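# Mount centrifuge rotor and knob, or tag expired rotor HOLD

## Task

The current date is 21 December 2026. Read the expiry date on the card attached to the centrifuge. If the rotor is still within that date, lower it fully onto the centrifuge drive. Then thread the knob onto the top of the shaft, turn it down until it seats on the rotor, and tighten it firmly. If the date has already passed, do not mount the rotor: leave it where it currently stands and place the HOLD block on top of it. In both cases the rotor must never be dropped.

## Robot and tools

Robot: two Doosan M1013 arms, left_arm and right_arm. Each has a Robotiq 2F-85 two-finger gripper and a wrist camera. Bases in the scene frame: left_arm at (-0.080, +0.515, 0), quat_wxyz (+1.000, 0, 0, -0.007); right_arm at (-0.059, -0.430, 0), quat_wxyz (+1.000, 0, 0, -0.023). A camera stand stands behind the arms. Loose objects may occasionally be nudged by something outside the robot.

Frame: every position, orientation, velocity and target uses the scene frame. The origin is at table-top height, midway between the nominal bases. +z is up, +x points out over the table, and +y points toward the left_arm side. Image left and right are not the same as arm sides. Reported hand poses can be off by a few centimetres, more at long reach.

Gripper axes: the fingers point along gripper +z and open and close along gripper y. A block on the wrist sticks out about 10 cm toward gripper +x. end_effector_position is the point between the closed pads. The fingertips extend about 19 mm past it when closed and 6 mm when fully open.

Row layout: every command row is one flat list of 20 numbers covering both arms, left first. The left part is x, y, z (metres), qw, qx, qy, qz, then gripper position, force_limit and speed. The right part follows in the same order. Send all 20 numbers even if only one arm moves. x, y, z and the quaternion are an absolute pose for that arm's end_effector_position and orientation, not an offset. The three gripper numbers range from -1 to 1. Position +1 is fully open (85 mm), about -0.8 is pads touching, and -1 closes until blocked. force_limit and speed both start at +1. Finger speed is about 20, 85 and 150 mm/s at -1, 0 and +1. Slow closes give gentler grips. To keep an arm still, repeat its last reported pose and its last gripper numbers every time. Send a fixed quaternion to hold orientation; do not copy a drifted one.

execute_actions(actions, cameras): actions is a list. Each action is a table of up to 15 rows, one row per 1/30 s step, and a short table repeats its last row. A target more than 0.6 m from the gripper's current position along any gripper axis is refused. Each step, the controller limits motion to 70 mm and 16 degrees from the measured pose. The result's Hand target line shows where the arm is actually heading, so you may need to send the rest in a later call. An empty actions list returns all camera images.

move(target, speed, blend, stop_force, zero, blocking, cameras): drives each gripper in a straight line toward its pose in target. target is one 20-number row or a list of up to 15 rows, and the whole move is capped at 10 s. speed is in m/s, from 0.002 to 2, default 0.25; rotation is capped at twice that in rad/s. blend is a corner radius in metres for lists, and 0 means stop at each target. stop_force, 10 to 80 N, ends an arm's path when it meets that much resistance. Use it slowly and with small values when making contact. Leave it out when backing away from contact, and don't rely on it while the gripper rotates. zero (default true) re-zeroes the force reading first. blocking=false returns after about 0.5 s while the move continues; it cannot be combined with stop_force. Paths do not avoid obstacles. Swing around an arm's own base, not past it. The result adds a move: line with how the move ended (done, off_target, moving, held, fault) and which limits acted.

wait(seconds 0–10) lets time pass with commands held. stop brakes a running move. zoom_image(camera, region [x0,y0,x1,y1], at most 504x504 px) magnifies the latest image from cam_head_left, cam_head_right, cam_low, cam_left_wrist or cam_right_wrist. All images are 896x504. clear_fault(arm) releases an arm after a reported torque or force fault. read_manual gives licence texts. finished_scene ends the scene permanently.

Result lines: object_status 0 = fingers moving, 1 = blocked while opening, 2 = blocked while closing (a real grip), 3 = reached the command or pads met. position_measured is in counts: 3 is open, about 78 is 60 mm, 130 is 40 mm, 180 is 20 mm, 230 is closed. The result also reports joint torques, external joint torques, flange force in gripper axes, and MOTOR HOT warnings. Joint velocities may read within noise.

Avoid: net force of 144 N on any part, or joint contact torque over the limits (waist/shoulder 295, elbow 139, wrist joints 39.1 N m), since either stops the arm. Pushing even slightly past a firm contact can fault. Keep the arms from pressing on each other, and never let one gripper close on the other's fingers. Don't drop or fling parts, hit fixed things, or squeeze hard on a part that still rests on something. Anything falling off or left off the table fails the task. Long stretched holds heat the motors and can lock an arm for 30–60 s. Thinking time lets the scene run on.

Each tool is called after ">>>" by a JSON object that holds its "op" and its "data".

## Session

>>> {"op": "execute_actions", "data": {"actions": []}}

Scene clock: 0.00 s.
left_arm: end_effector_position=(+0.2076, +1.1263, +0.3721) position_measured=3 object_status=3 end_effector_quat_wxyz=(-0.389, -0.310, +0.797, -0.342) | right_arm: end_effector_position=(+0.5456, +0.1964, +0.3741) position_measured=3 object_status=3 end_effector_quat_wxyz=(-0.257, +0.559, +0.616, +0.492)
Joint positions: left_arm=[1.097 0.673 1.135 -0.013 2.421 0.336] | right_arm=[0.595 0.261 1.808 1.54 0.694 0.905]
Joint velocities: within noise
Joint torques (N m): no reading
External joint torques (N m): no reading
Flange force (N): no reading
Hand target: left_arm +0.2076, +1.1263, +0.3721; -0.389, -0.310, +0.797, -0.342 | right_arm +0.5456, +0.1964, +0.3741; -0.257, +0.559, +0.616, +0.492
Tool commands: left_gripper/position=+1.0 left_gripper/force_limit=+1.0 left_gripper/speed=+1.0 right_gripper/position=+1.0 right_gripper/force_limit=+1.0 right_gripper/speed=+1.0

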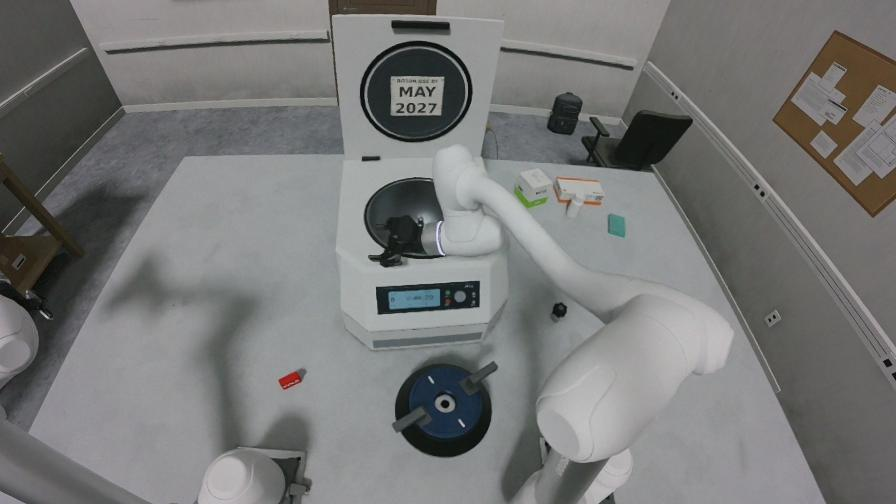

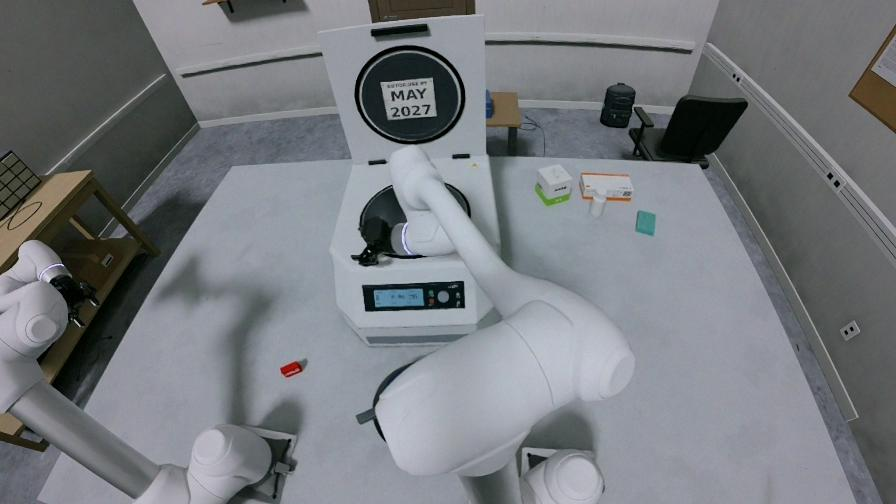

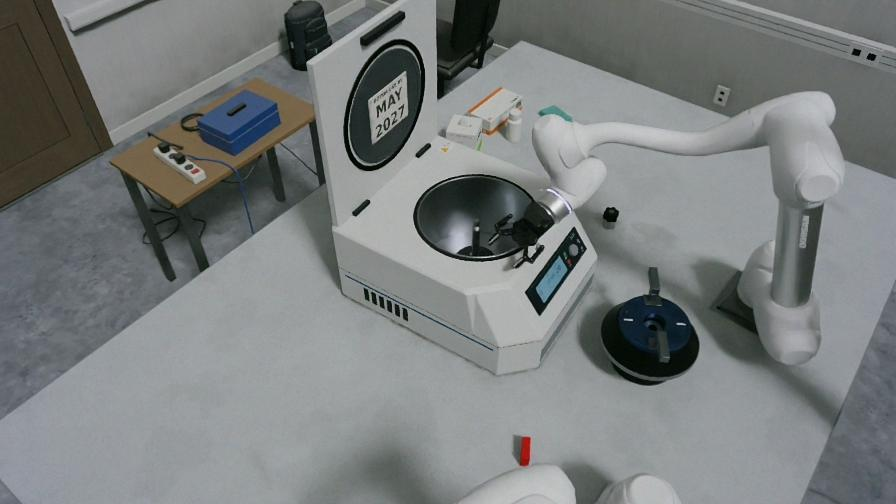

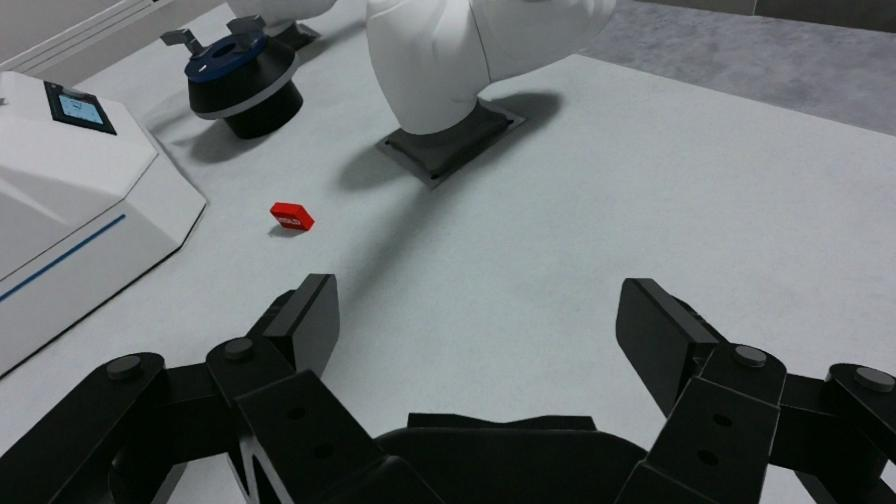

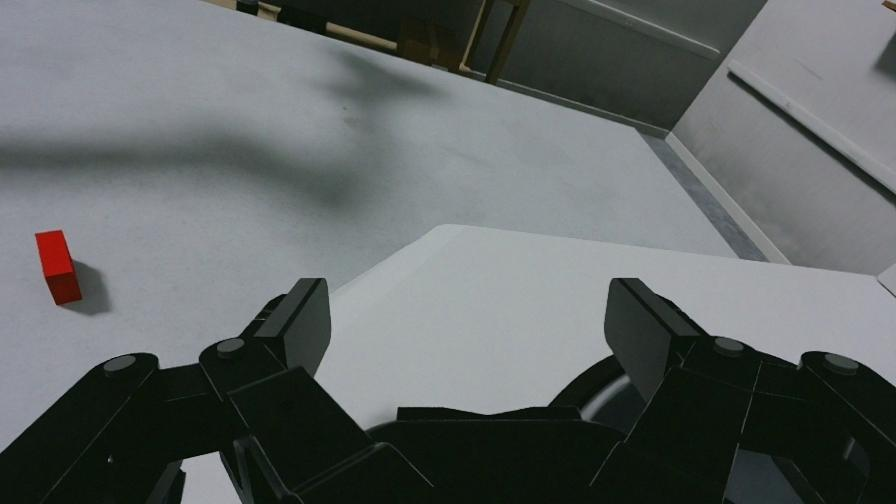

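>>> {"op": "zoom_image", "data": {"camera": "cam_head_left", "region": [370, 50, 470, 150]}}

>>> {"op": "zoom_image", "data": {"camera": "cam_low", "region": [580, 190, 720, 400]}}

>>> {"op": "zoom_image", "data": {"camera": "cam_low", "region": [400, 160, 600, 290]}}

>>> {"op": "zoom_image", "data": {"camera": "cam_head_left", "region": [360, 280, 600, 480]}}

Scaled by 5.040.

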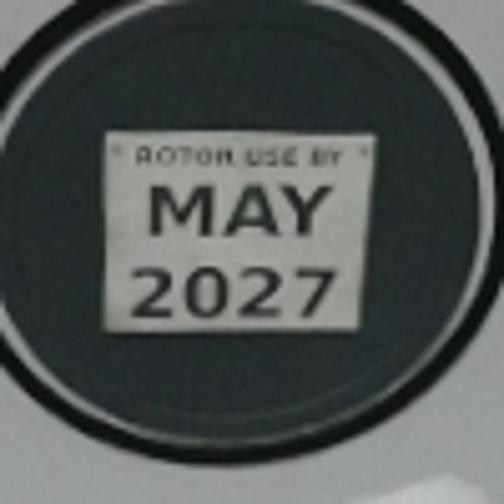

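Scaled by 2.400.

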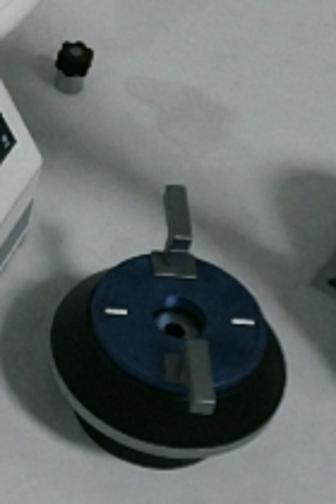

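Scaled by 2.520.

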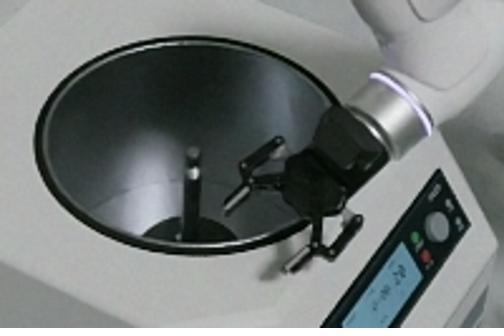

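Scaled by 2.100.

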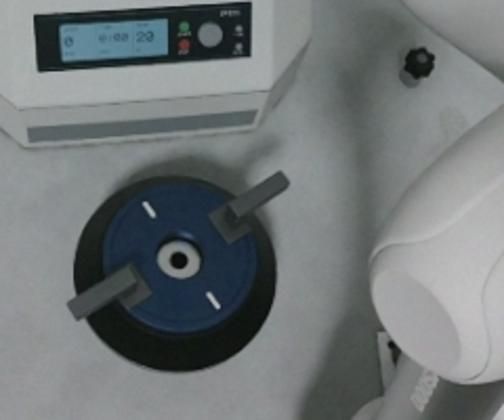

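>>> {"op": "move", "data": {"target": [[0.2076,1.1263,0.3721,-0.389,-0.310,0.797,-0.342,1,1,1,0.5456,0.1964,0.56,-0.257,0.559,0.616,0.492,1,1,1],[0.28,0.45,0.55,0,0.7071,-0.7071,0,1,1,1,0.40,0.0,0.60,0,0.7071,0.7071,0,1,1,1]], "speed": 0.4, "blend": 0.05, "cameras": ["all"]}}

Scene clock: 26.10 s.
left_arm: end_effector_position=(+0.2800, +0.4501, +0.5500) position_measured=3 object_status=3 end_effector_quat_wxyz=(+0.000, +0.707, -0.707, +0.000) | right_arm: end_effector_position=(+0.4000, +0.0000, +0.6000) position_measured=3 object_status=3 end_effector_quat_wxyz=(+0.000, +0.707, +0.707, +0.000)
Joint positions: left_arm=[-0.26 -0.305 1.706 0 1.741 -1.845] | right_arm=[0.744 0.134 1.218 0 1.79 2.269]
Joint torques (N m): left_arm=[-3.43 -10.2 -39.13 3.61 -0.37 0.08] | right_arm=[-0.56 -57.39 -42.56 4.31 -0.12 0.18]
External joint torques (N m): left_arm=[3.7 -1.11 -3.68 0.68 0.35 -0.08] | right_arm=[0.67 1.43 0.56 0.02 0.06 -0.17]
Flange force (N): left_arm=[-9.2 -4.6 -7.6] | right_arm=[1.5 0.5 0.6]
Hand target: left_arm +0.2800, +0.4500, +0.5500; +0.000, +0.707, -0.707, +0.000 | right_arm +0.4000, +0.0000, +0.6000; +0.000, +0.707, +0.707, +0.000
Off the commanded pose: left_arm 0.000 m, 0 deg | right_arm 0.000 m, 0 deg.
move: done; limits=paced

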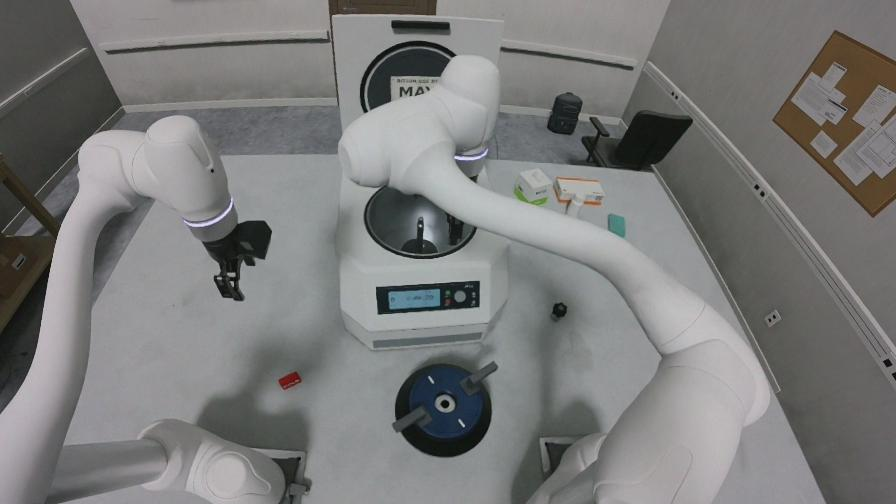

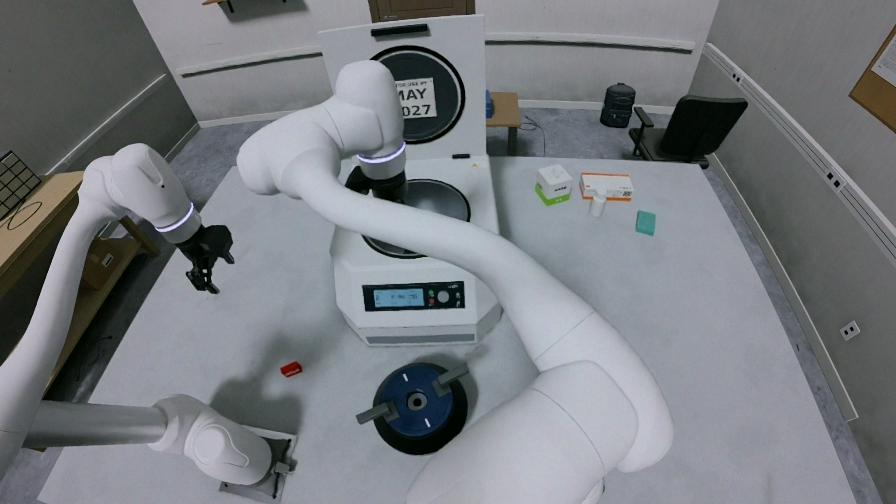

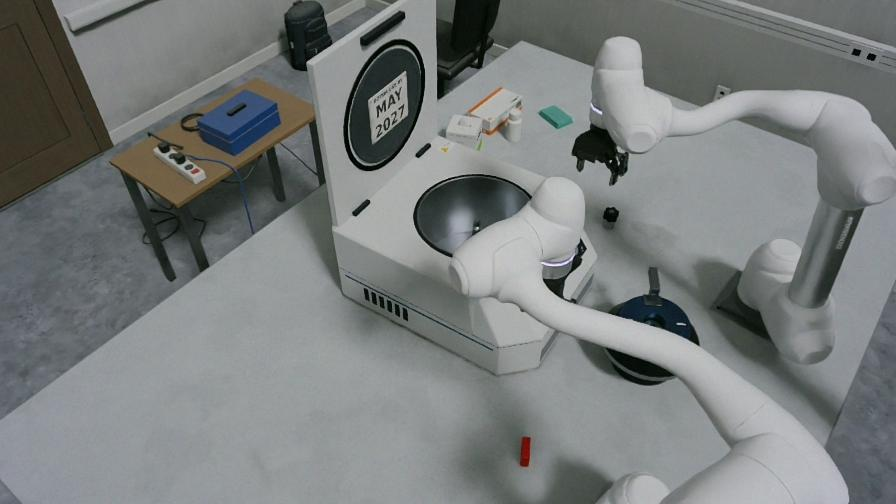

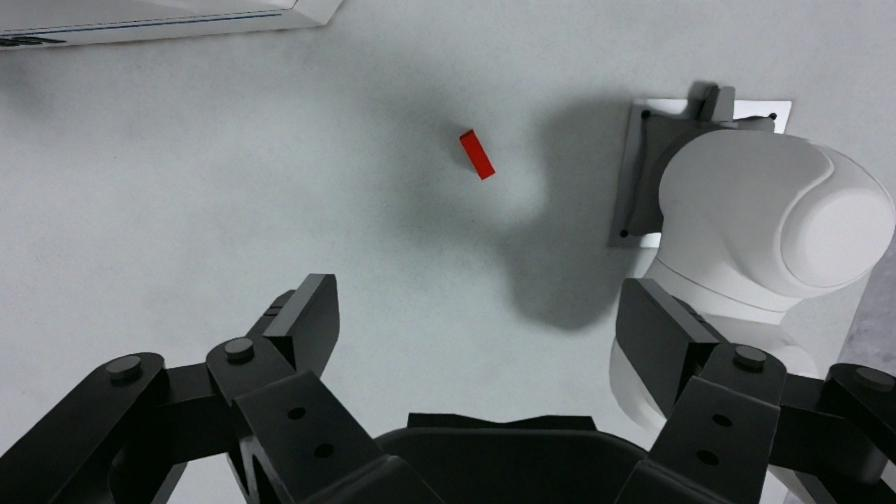

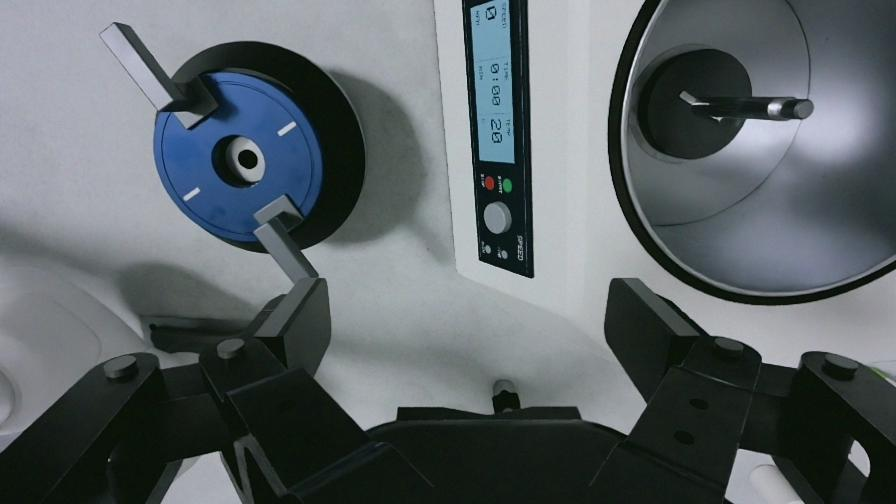

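>>> {"op": "zoom_image", "data": {"camera": "cam_right_wrist", "region": [600, 20, 840, 200]}}

>>> {"op": "zoom_image", "data": {"camera": "cam_right_wrist", "region": [90, 10, 380, 300]}}

Scaled by 2.100.

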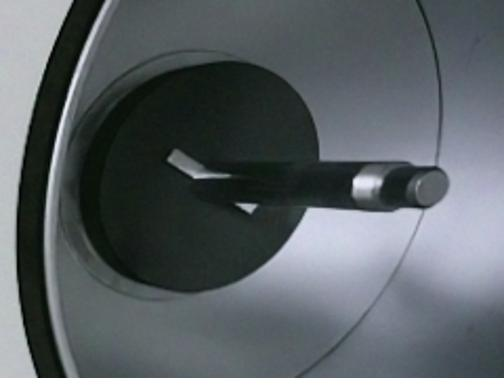

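Scaled by 1.738.

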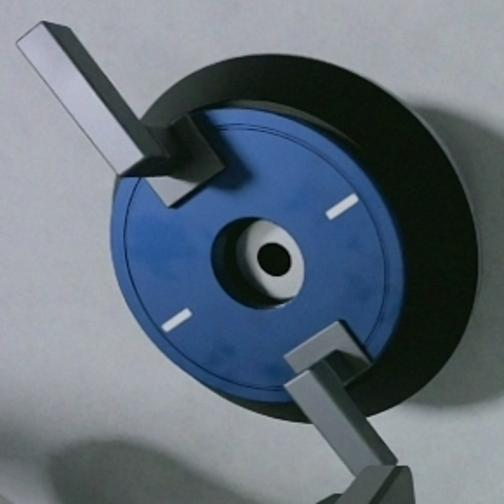

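>>> {"op": "move", "data": {"target": [0.15,0.22,0.55,0,0.7071,0.7071,0,1,1,1,0.15,-0.20,0.55,0,0.7071,-0.7071,0,1,1,1], "speed": 0.4, "cameras": ["all"]}}

Scene clock: 44.73 s.
left_arm: end_effector_position=(+0.1500, +0.2200, +0.5500) position_measured=3 object_status=3 end_effector_quat_wxyz=(+0.000, +0.707, +0.707, +0.000) | right_arm: end_effector_position=(+0.1500, -0.2000, +0.5500) position_measured=3 object_status=3 end_effector_quat_wxyz=(+0.000, +0.707, -0.707, +0.000)
Joint positions: left_arm=[-0.987 -0.292 1.697 0 1.736 0.57] | right_arm=[0.769 -0.394 1.761 0 1.775 -0.848]
Joint torques (N m): left_arm=[-2.33 -13.34 -39.11 3.76 -0.34 0.13] | right_arm=[-0.52 -3.9 -42.46 4.23 0.07 0.26]
External joint torques (N m): left_arm=[2.45 1.17 -3.63 0.64 0.4 -0.13] | right_arm=[0.53 2.16 0.44 -0.01 -0.03 -0.26]
Flange force (N): left_arm=[-1.1 8.7 -8.3] | right_arm=[-3.0 -1.5 0.2]
Hand target: left_arm +0.1500, +0.2200, +0.5500; +0.000, +0.707, +0.707, +0.000 | right_arm +0.1500, -0.2000, +0.5500; +0.000, +0.707, -0.707, +0.000
Off the commanded pose: left_arm 0.000 m, 0 deg | right_arm 0.000 m, 0 deg.
move: done

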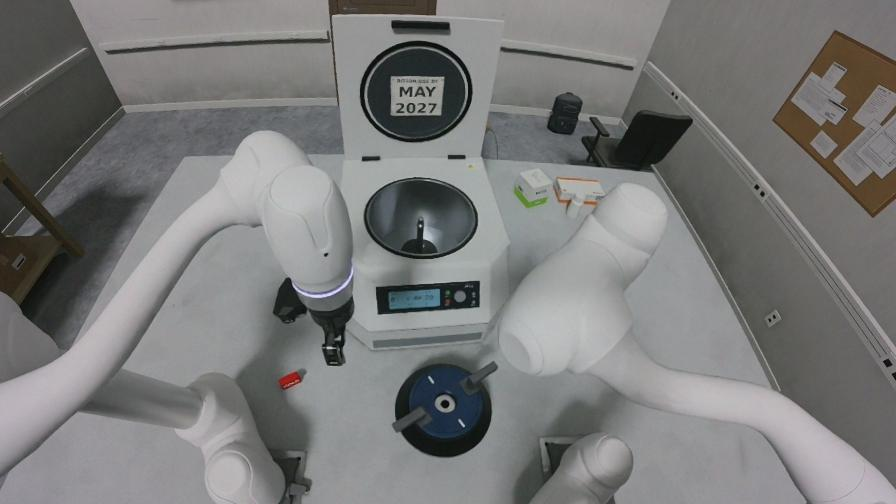

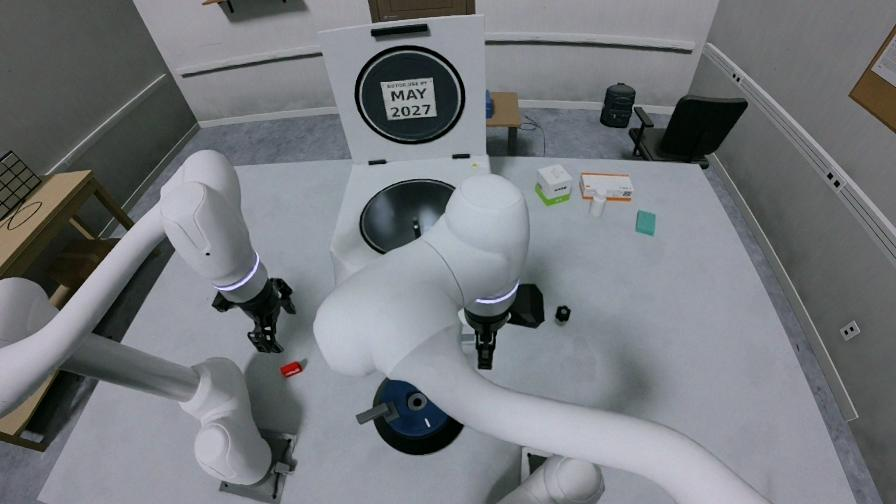

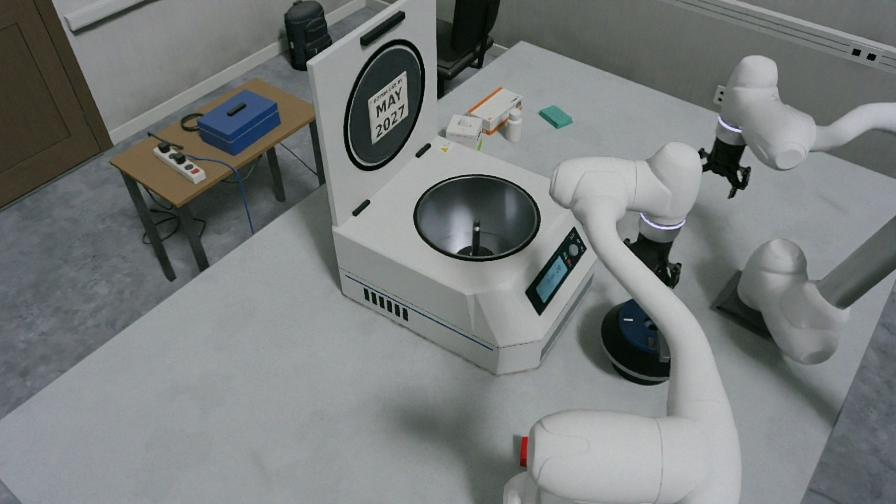

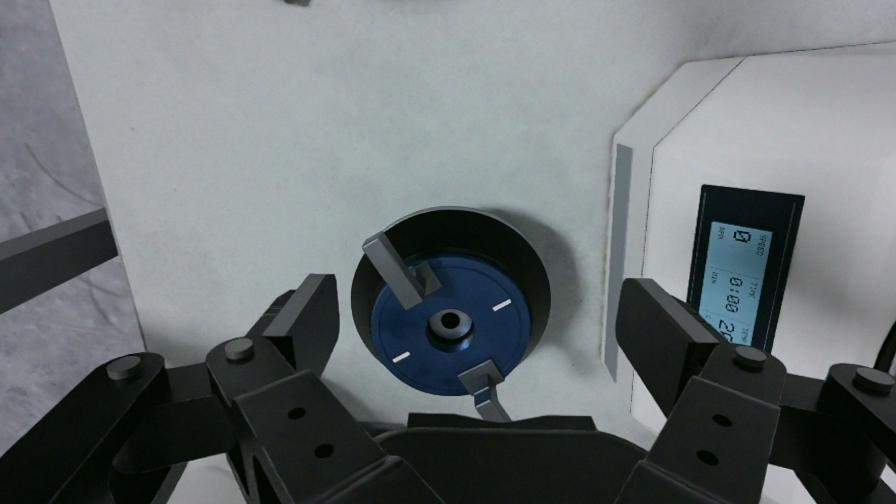

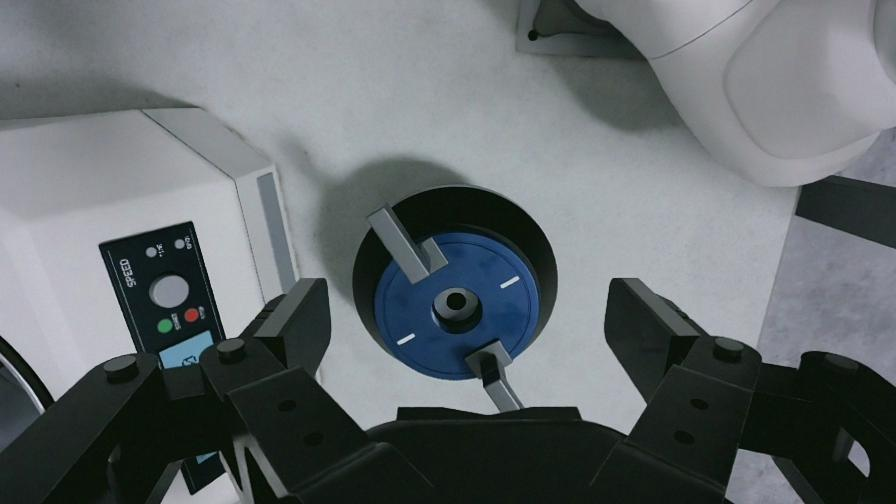

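>>> {"op": "zoom_image", "data": {"camera": "cam_left_wrist", "region": [340, 190, 560, 420]}}

>>> {"op": "zoom_image", "data": {"camera": "cam_right_wrist", "region": [340, 180, 560, 410]}}

Scaled by 2.191.

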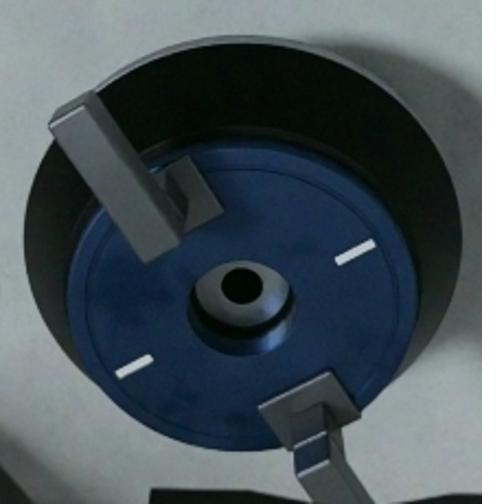

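Scaled by 2.191.

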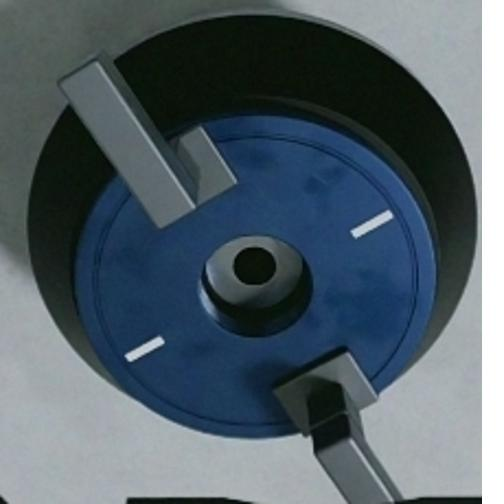

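>>> {"op": "zoom_image", "data": {"camera": "cam_left_wrist", "region": [440, 340, 540, 430]}}

>>> {"op": "zoom_image", "data": {"camera": "cam_right_wrist", "region": [450, 330, 550, 420]}}

>>> {"op": "zoom_image", "data": {"camera": "cam_head_left", "region": [380, 340, 510, 470]}}

>>> {"op": "zoom_image", "data": {"camera": "cam_low", "region": [590, 220, 710, 400]}}

Scaled by 5.040.

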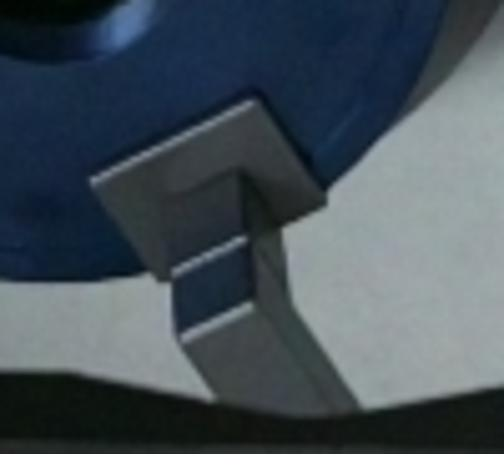

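Scaled by 5.040.

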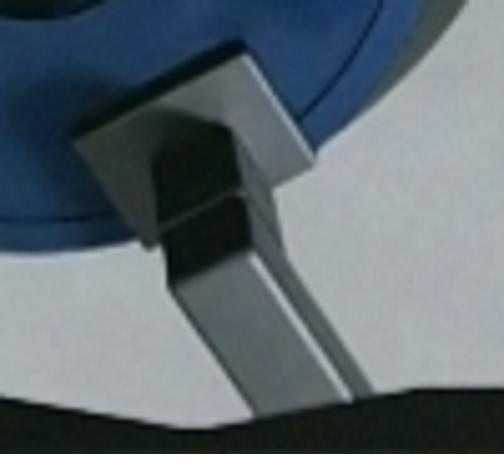

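Scaled by 3.877.

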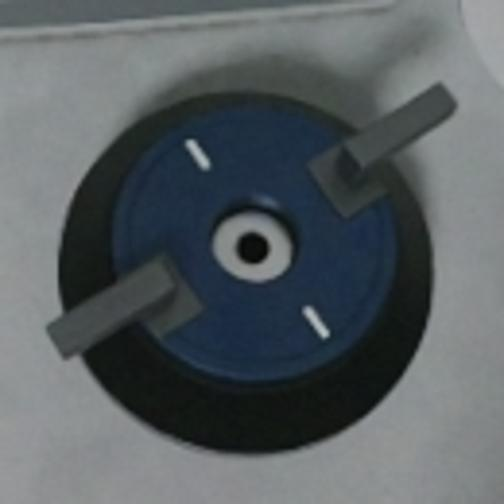

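Scaled by 2.800.

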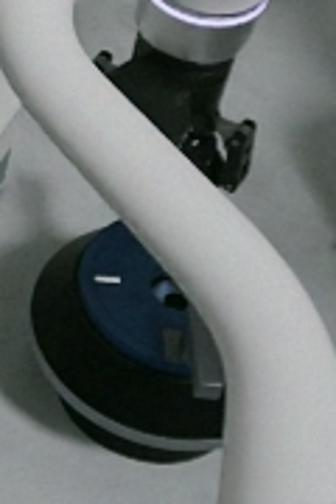

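>>> {"op": "move", "data": {"target": [0.66,0.17,0.62,0,0.7071,0.7071,0,1,1,1,0.47,-0.25,0.5,0,0.7071,0.7071,0,1,1,1], "speed": 0.4, "cameras": ["cam_left_wrist","cam_right_wrist","cam_head_left"]}}

>>> {"op": "move", "data": {"target": [0.62,-0.02,0.62,0,0.7071,0.7071,0,1,1,1,0.47,-0.35,0.4,0,0.7071,0.7071,0,1,1,1], "speed": 0.4, "cameras": ["cam_left_wrist","cam_right_wrist"]}}

Scene clock: 71.83 s.
left_arm: end_effector_position=(+0.6600, +0.1700, +0.6200) position_measured=3 object_status=3 end_effector_quat_wxyz=(+0.000, +0.707, +0.707, +0.000) | right_arm: end_effector_position=(+0.4700, -0.2500, +0.5000) position_measured=3 object_status=3 end_effector_quat_wxyz=(+0.000, +0.707, +0.707, +0.000)
Joint positions: left_arm=[-0.465 0.504 0.676 0 1.962 1.092] | right_arm=[0.313 -0.001 1.544 0 1.599 1.838]
Joint torques (N m): left_arm=[-2.05 -87.75 -36.61 3.54 -0.36 0.14] | right_arm=[-0.72 -44.81 -43.61 4.42 0.02 0.11]
External joint torques (N m): left_arm=[2.22 -3.85 -3.39 0.6 0.4 -0.14] | right_arm=[0.87 1.83 0.7 0.02 -0.04 -0.11]
Flange force (N): left_arm=[0.5 4.9 -9.0] | right_arm=[1.9 1.4 1.3]
Hand target: left_arm +0.6600, +0.1700, +0.6200; +0.000, +0.707, +0.707, +0.000 | right_arm +0.4700, -0.2500, +0.5000; +0.000, +0.707, +0.707, +0.000
Off the commanded pose: left_arm 0.000 m, 0 deg | right_arm 0.000 m, 0 deg.
move: done
Images, in order (width x height): cam_head_left 896x504, cam_left_wrist 896x504, cam_right_wrist 896x504.

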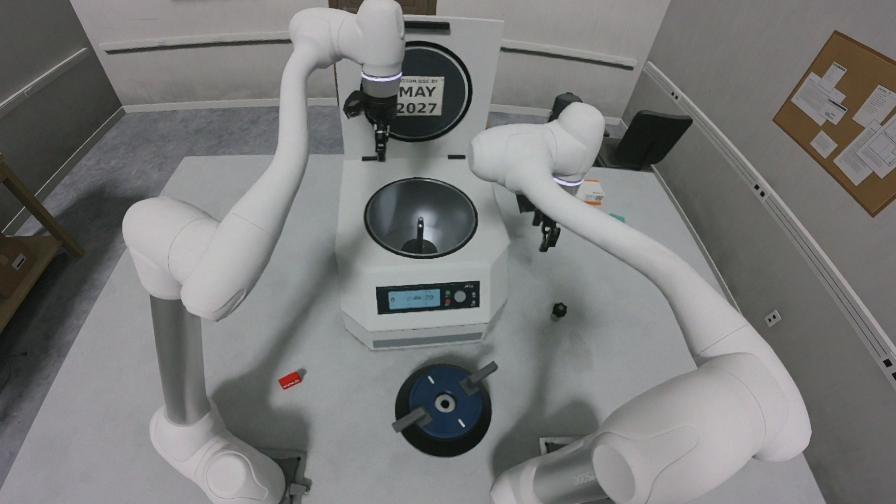

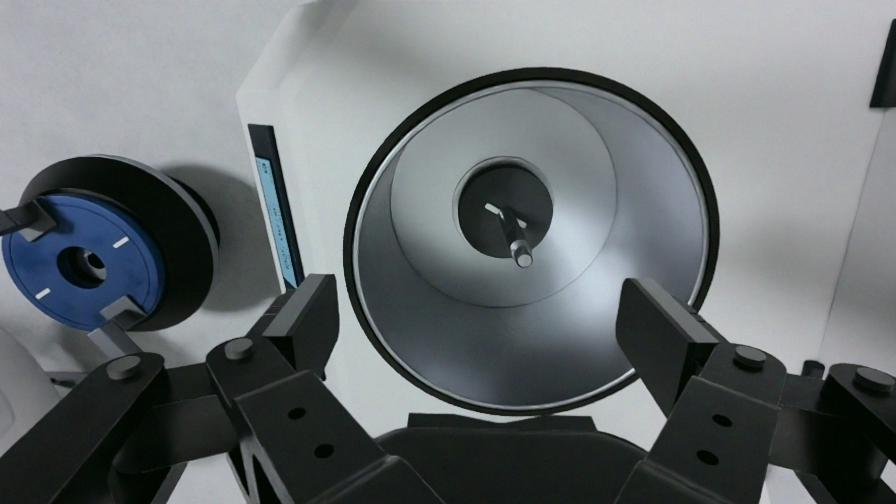

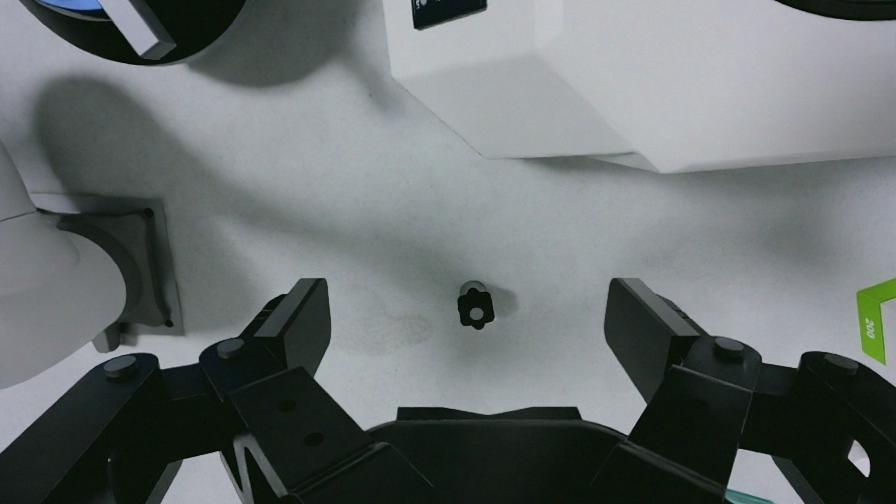

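Scene clock: 72.93 s.
left_arm: end_effector_position=(+0.6200, -0.0199, +0.6200) position_measured=3 object_status=3 end_effector_quat_wxyz=(+0.000, +0.707, +0.707, +0.000) | right_arm: end_effector_position=(+0.4700, -0.3500, +0.4000) position_measured=3 object_status=3 end_effector_quat_wxyz=(+0.000, +0.707, +0.707, +0.000)
Joint positions: left_arm=[-0.678 0.694 0.353 0 2.094 0.879] | right_arm=[0.133 -0.03 1.751 0 1.42 1.657]
Joint torques (N m): left_arm=[-1.31 -100.98 -34.33 3.35 -0.37 0.1] | right_arm=[-0.69 -42.05 -43.12 4.42 0.13 0.05]
External joint torques (N m): left_arm=[2.21 -4.67 -3.09 0.54 0.41 -0.1] | right_arm=[0.76 3.03 0.77 -0.03 -0.14 -0.05]
Flange force (N): left_arm=[0.0 0.0 0.0] | right_arm=[1.9 3.6 2.2]
Hand target: left_arm +0.6200, -0.0200, +0.6200; +0.000, +0.707, +0.707, +0.000 | right_arm +0.4700, -0.3500, +0.4000; +0.000, +0.707, +0.707, +0.000
Off the commanded pose: left_arm 0.000 m, 0 deg | right_arm 0.000 m, 0 deg.
move: done
Images, in order (width x height): cam_left_wrist 896x504, cam_right_wrist 896x504.

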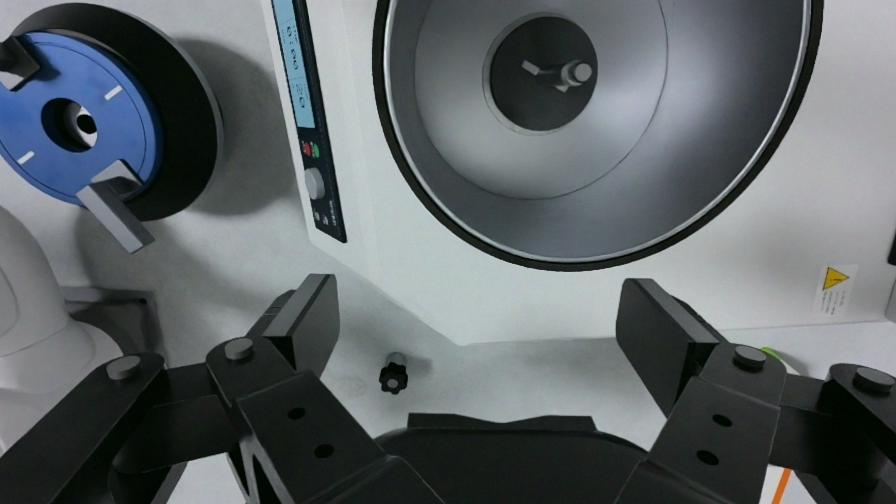

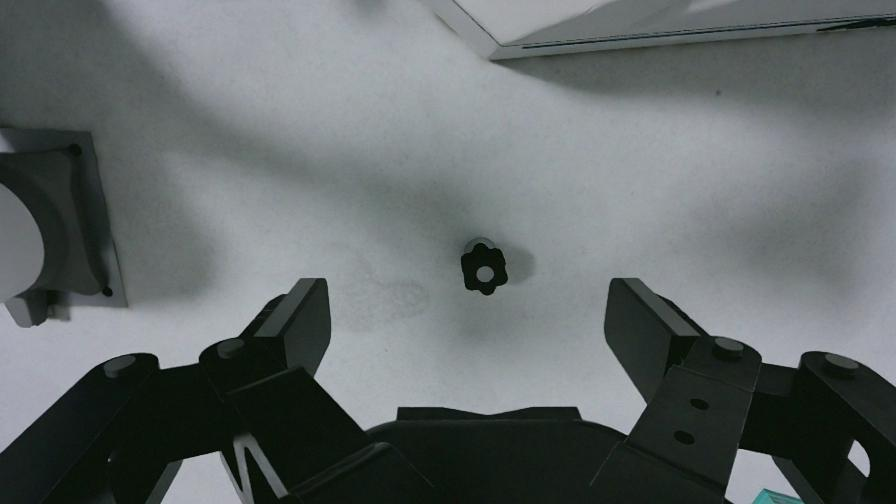

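>>> {"op": "zoom_image", "data": {"camera": "cam_left_wrist", "region": [470, 0, 620, 150]}}

>>> {"op": "zoom_image", "data": {"camera": "cam_right_wrist", "region": [440, 220, 550, 310]}}

>>> {"op": "zoom_image", "data": {"camera": "cam_left_wrist", "region": [0, 0, 240, 250]}}

Scaled by 3.360.

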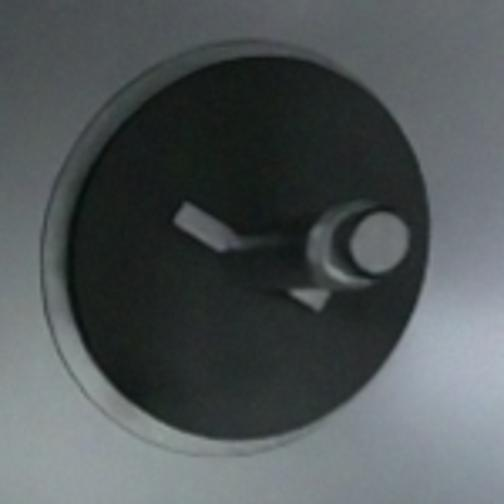

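Scaled by 4.582.

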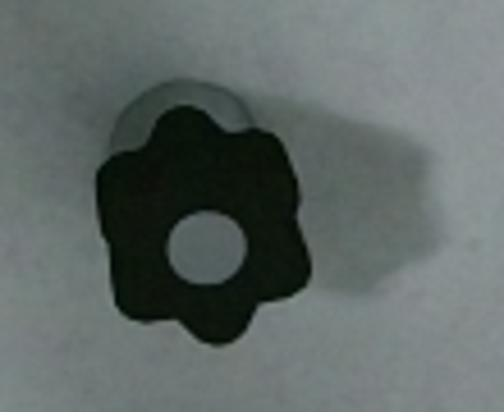

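Scaled by 2.016.

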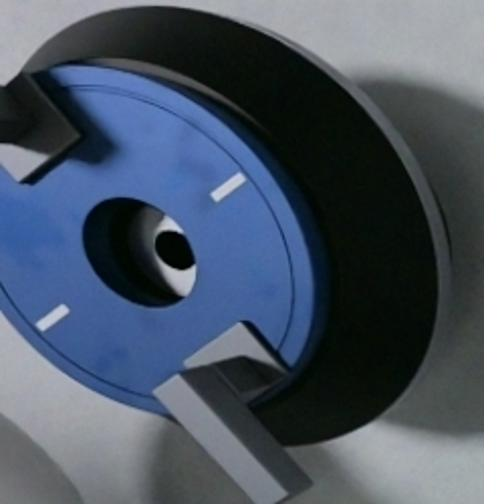

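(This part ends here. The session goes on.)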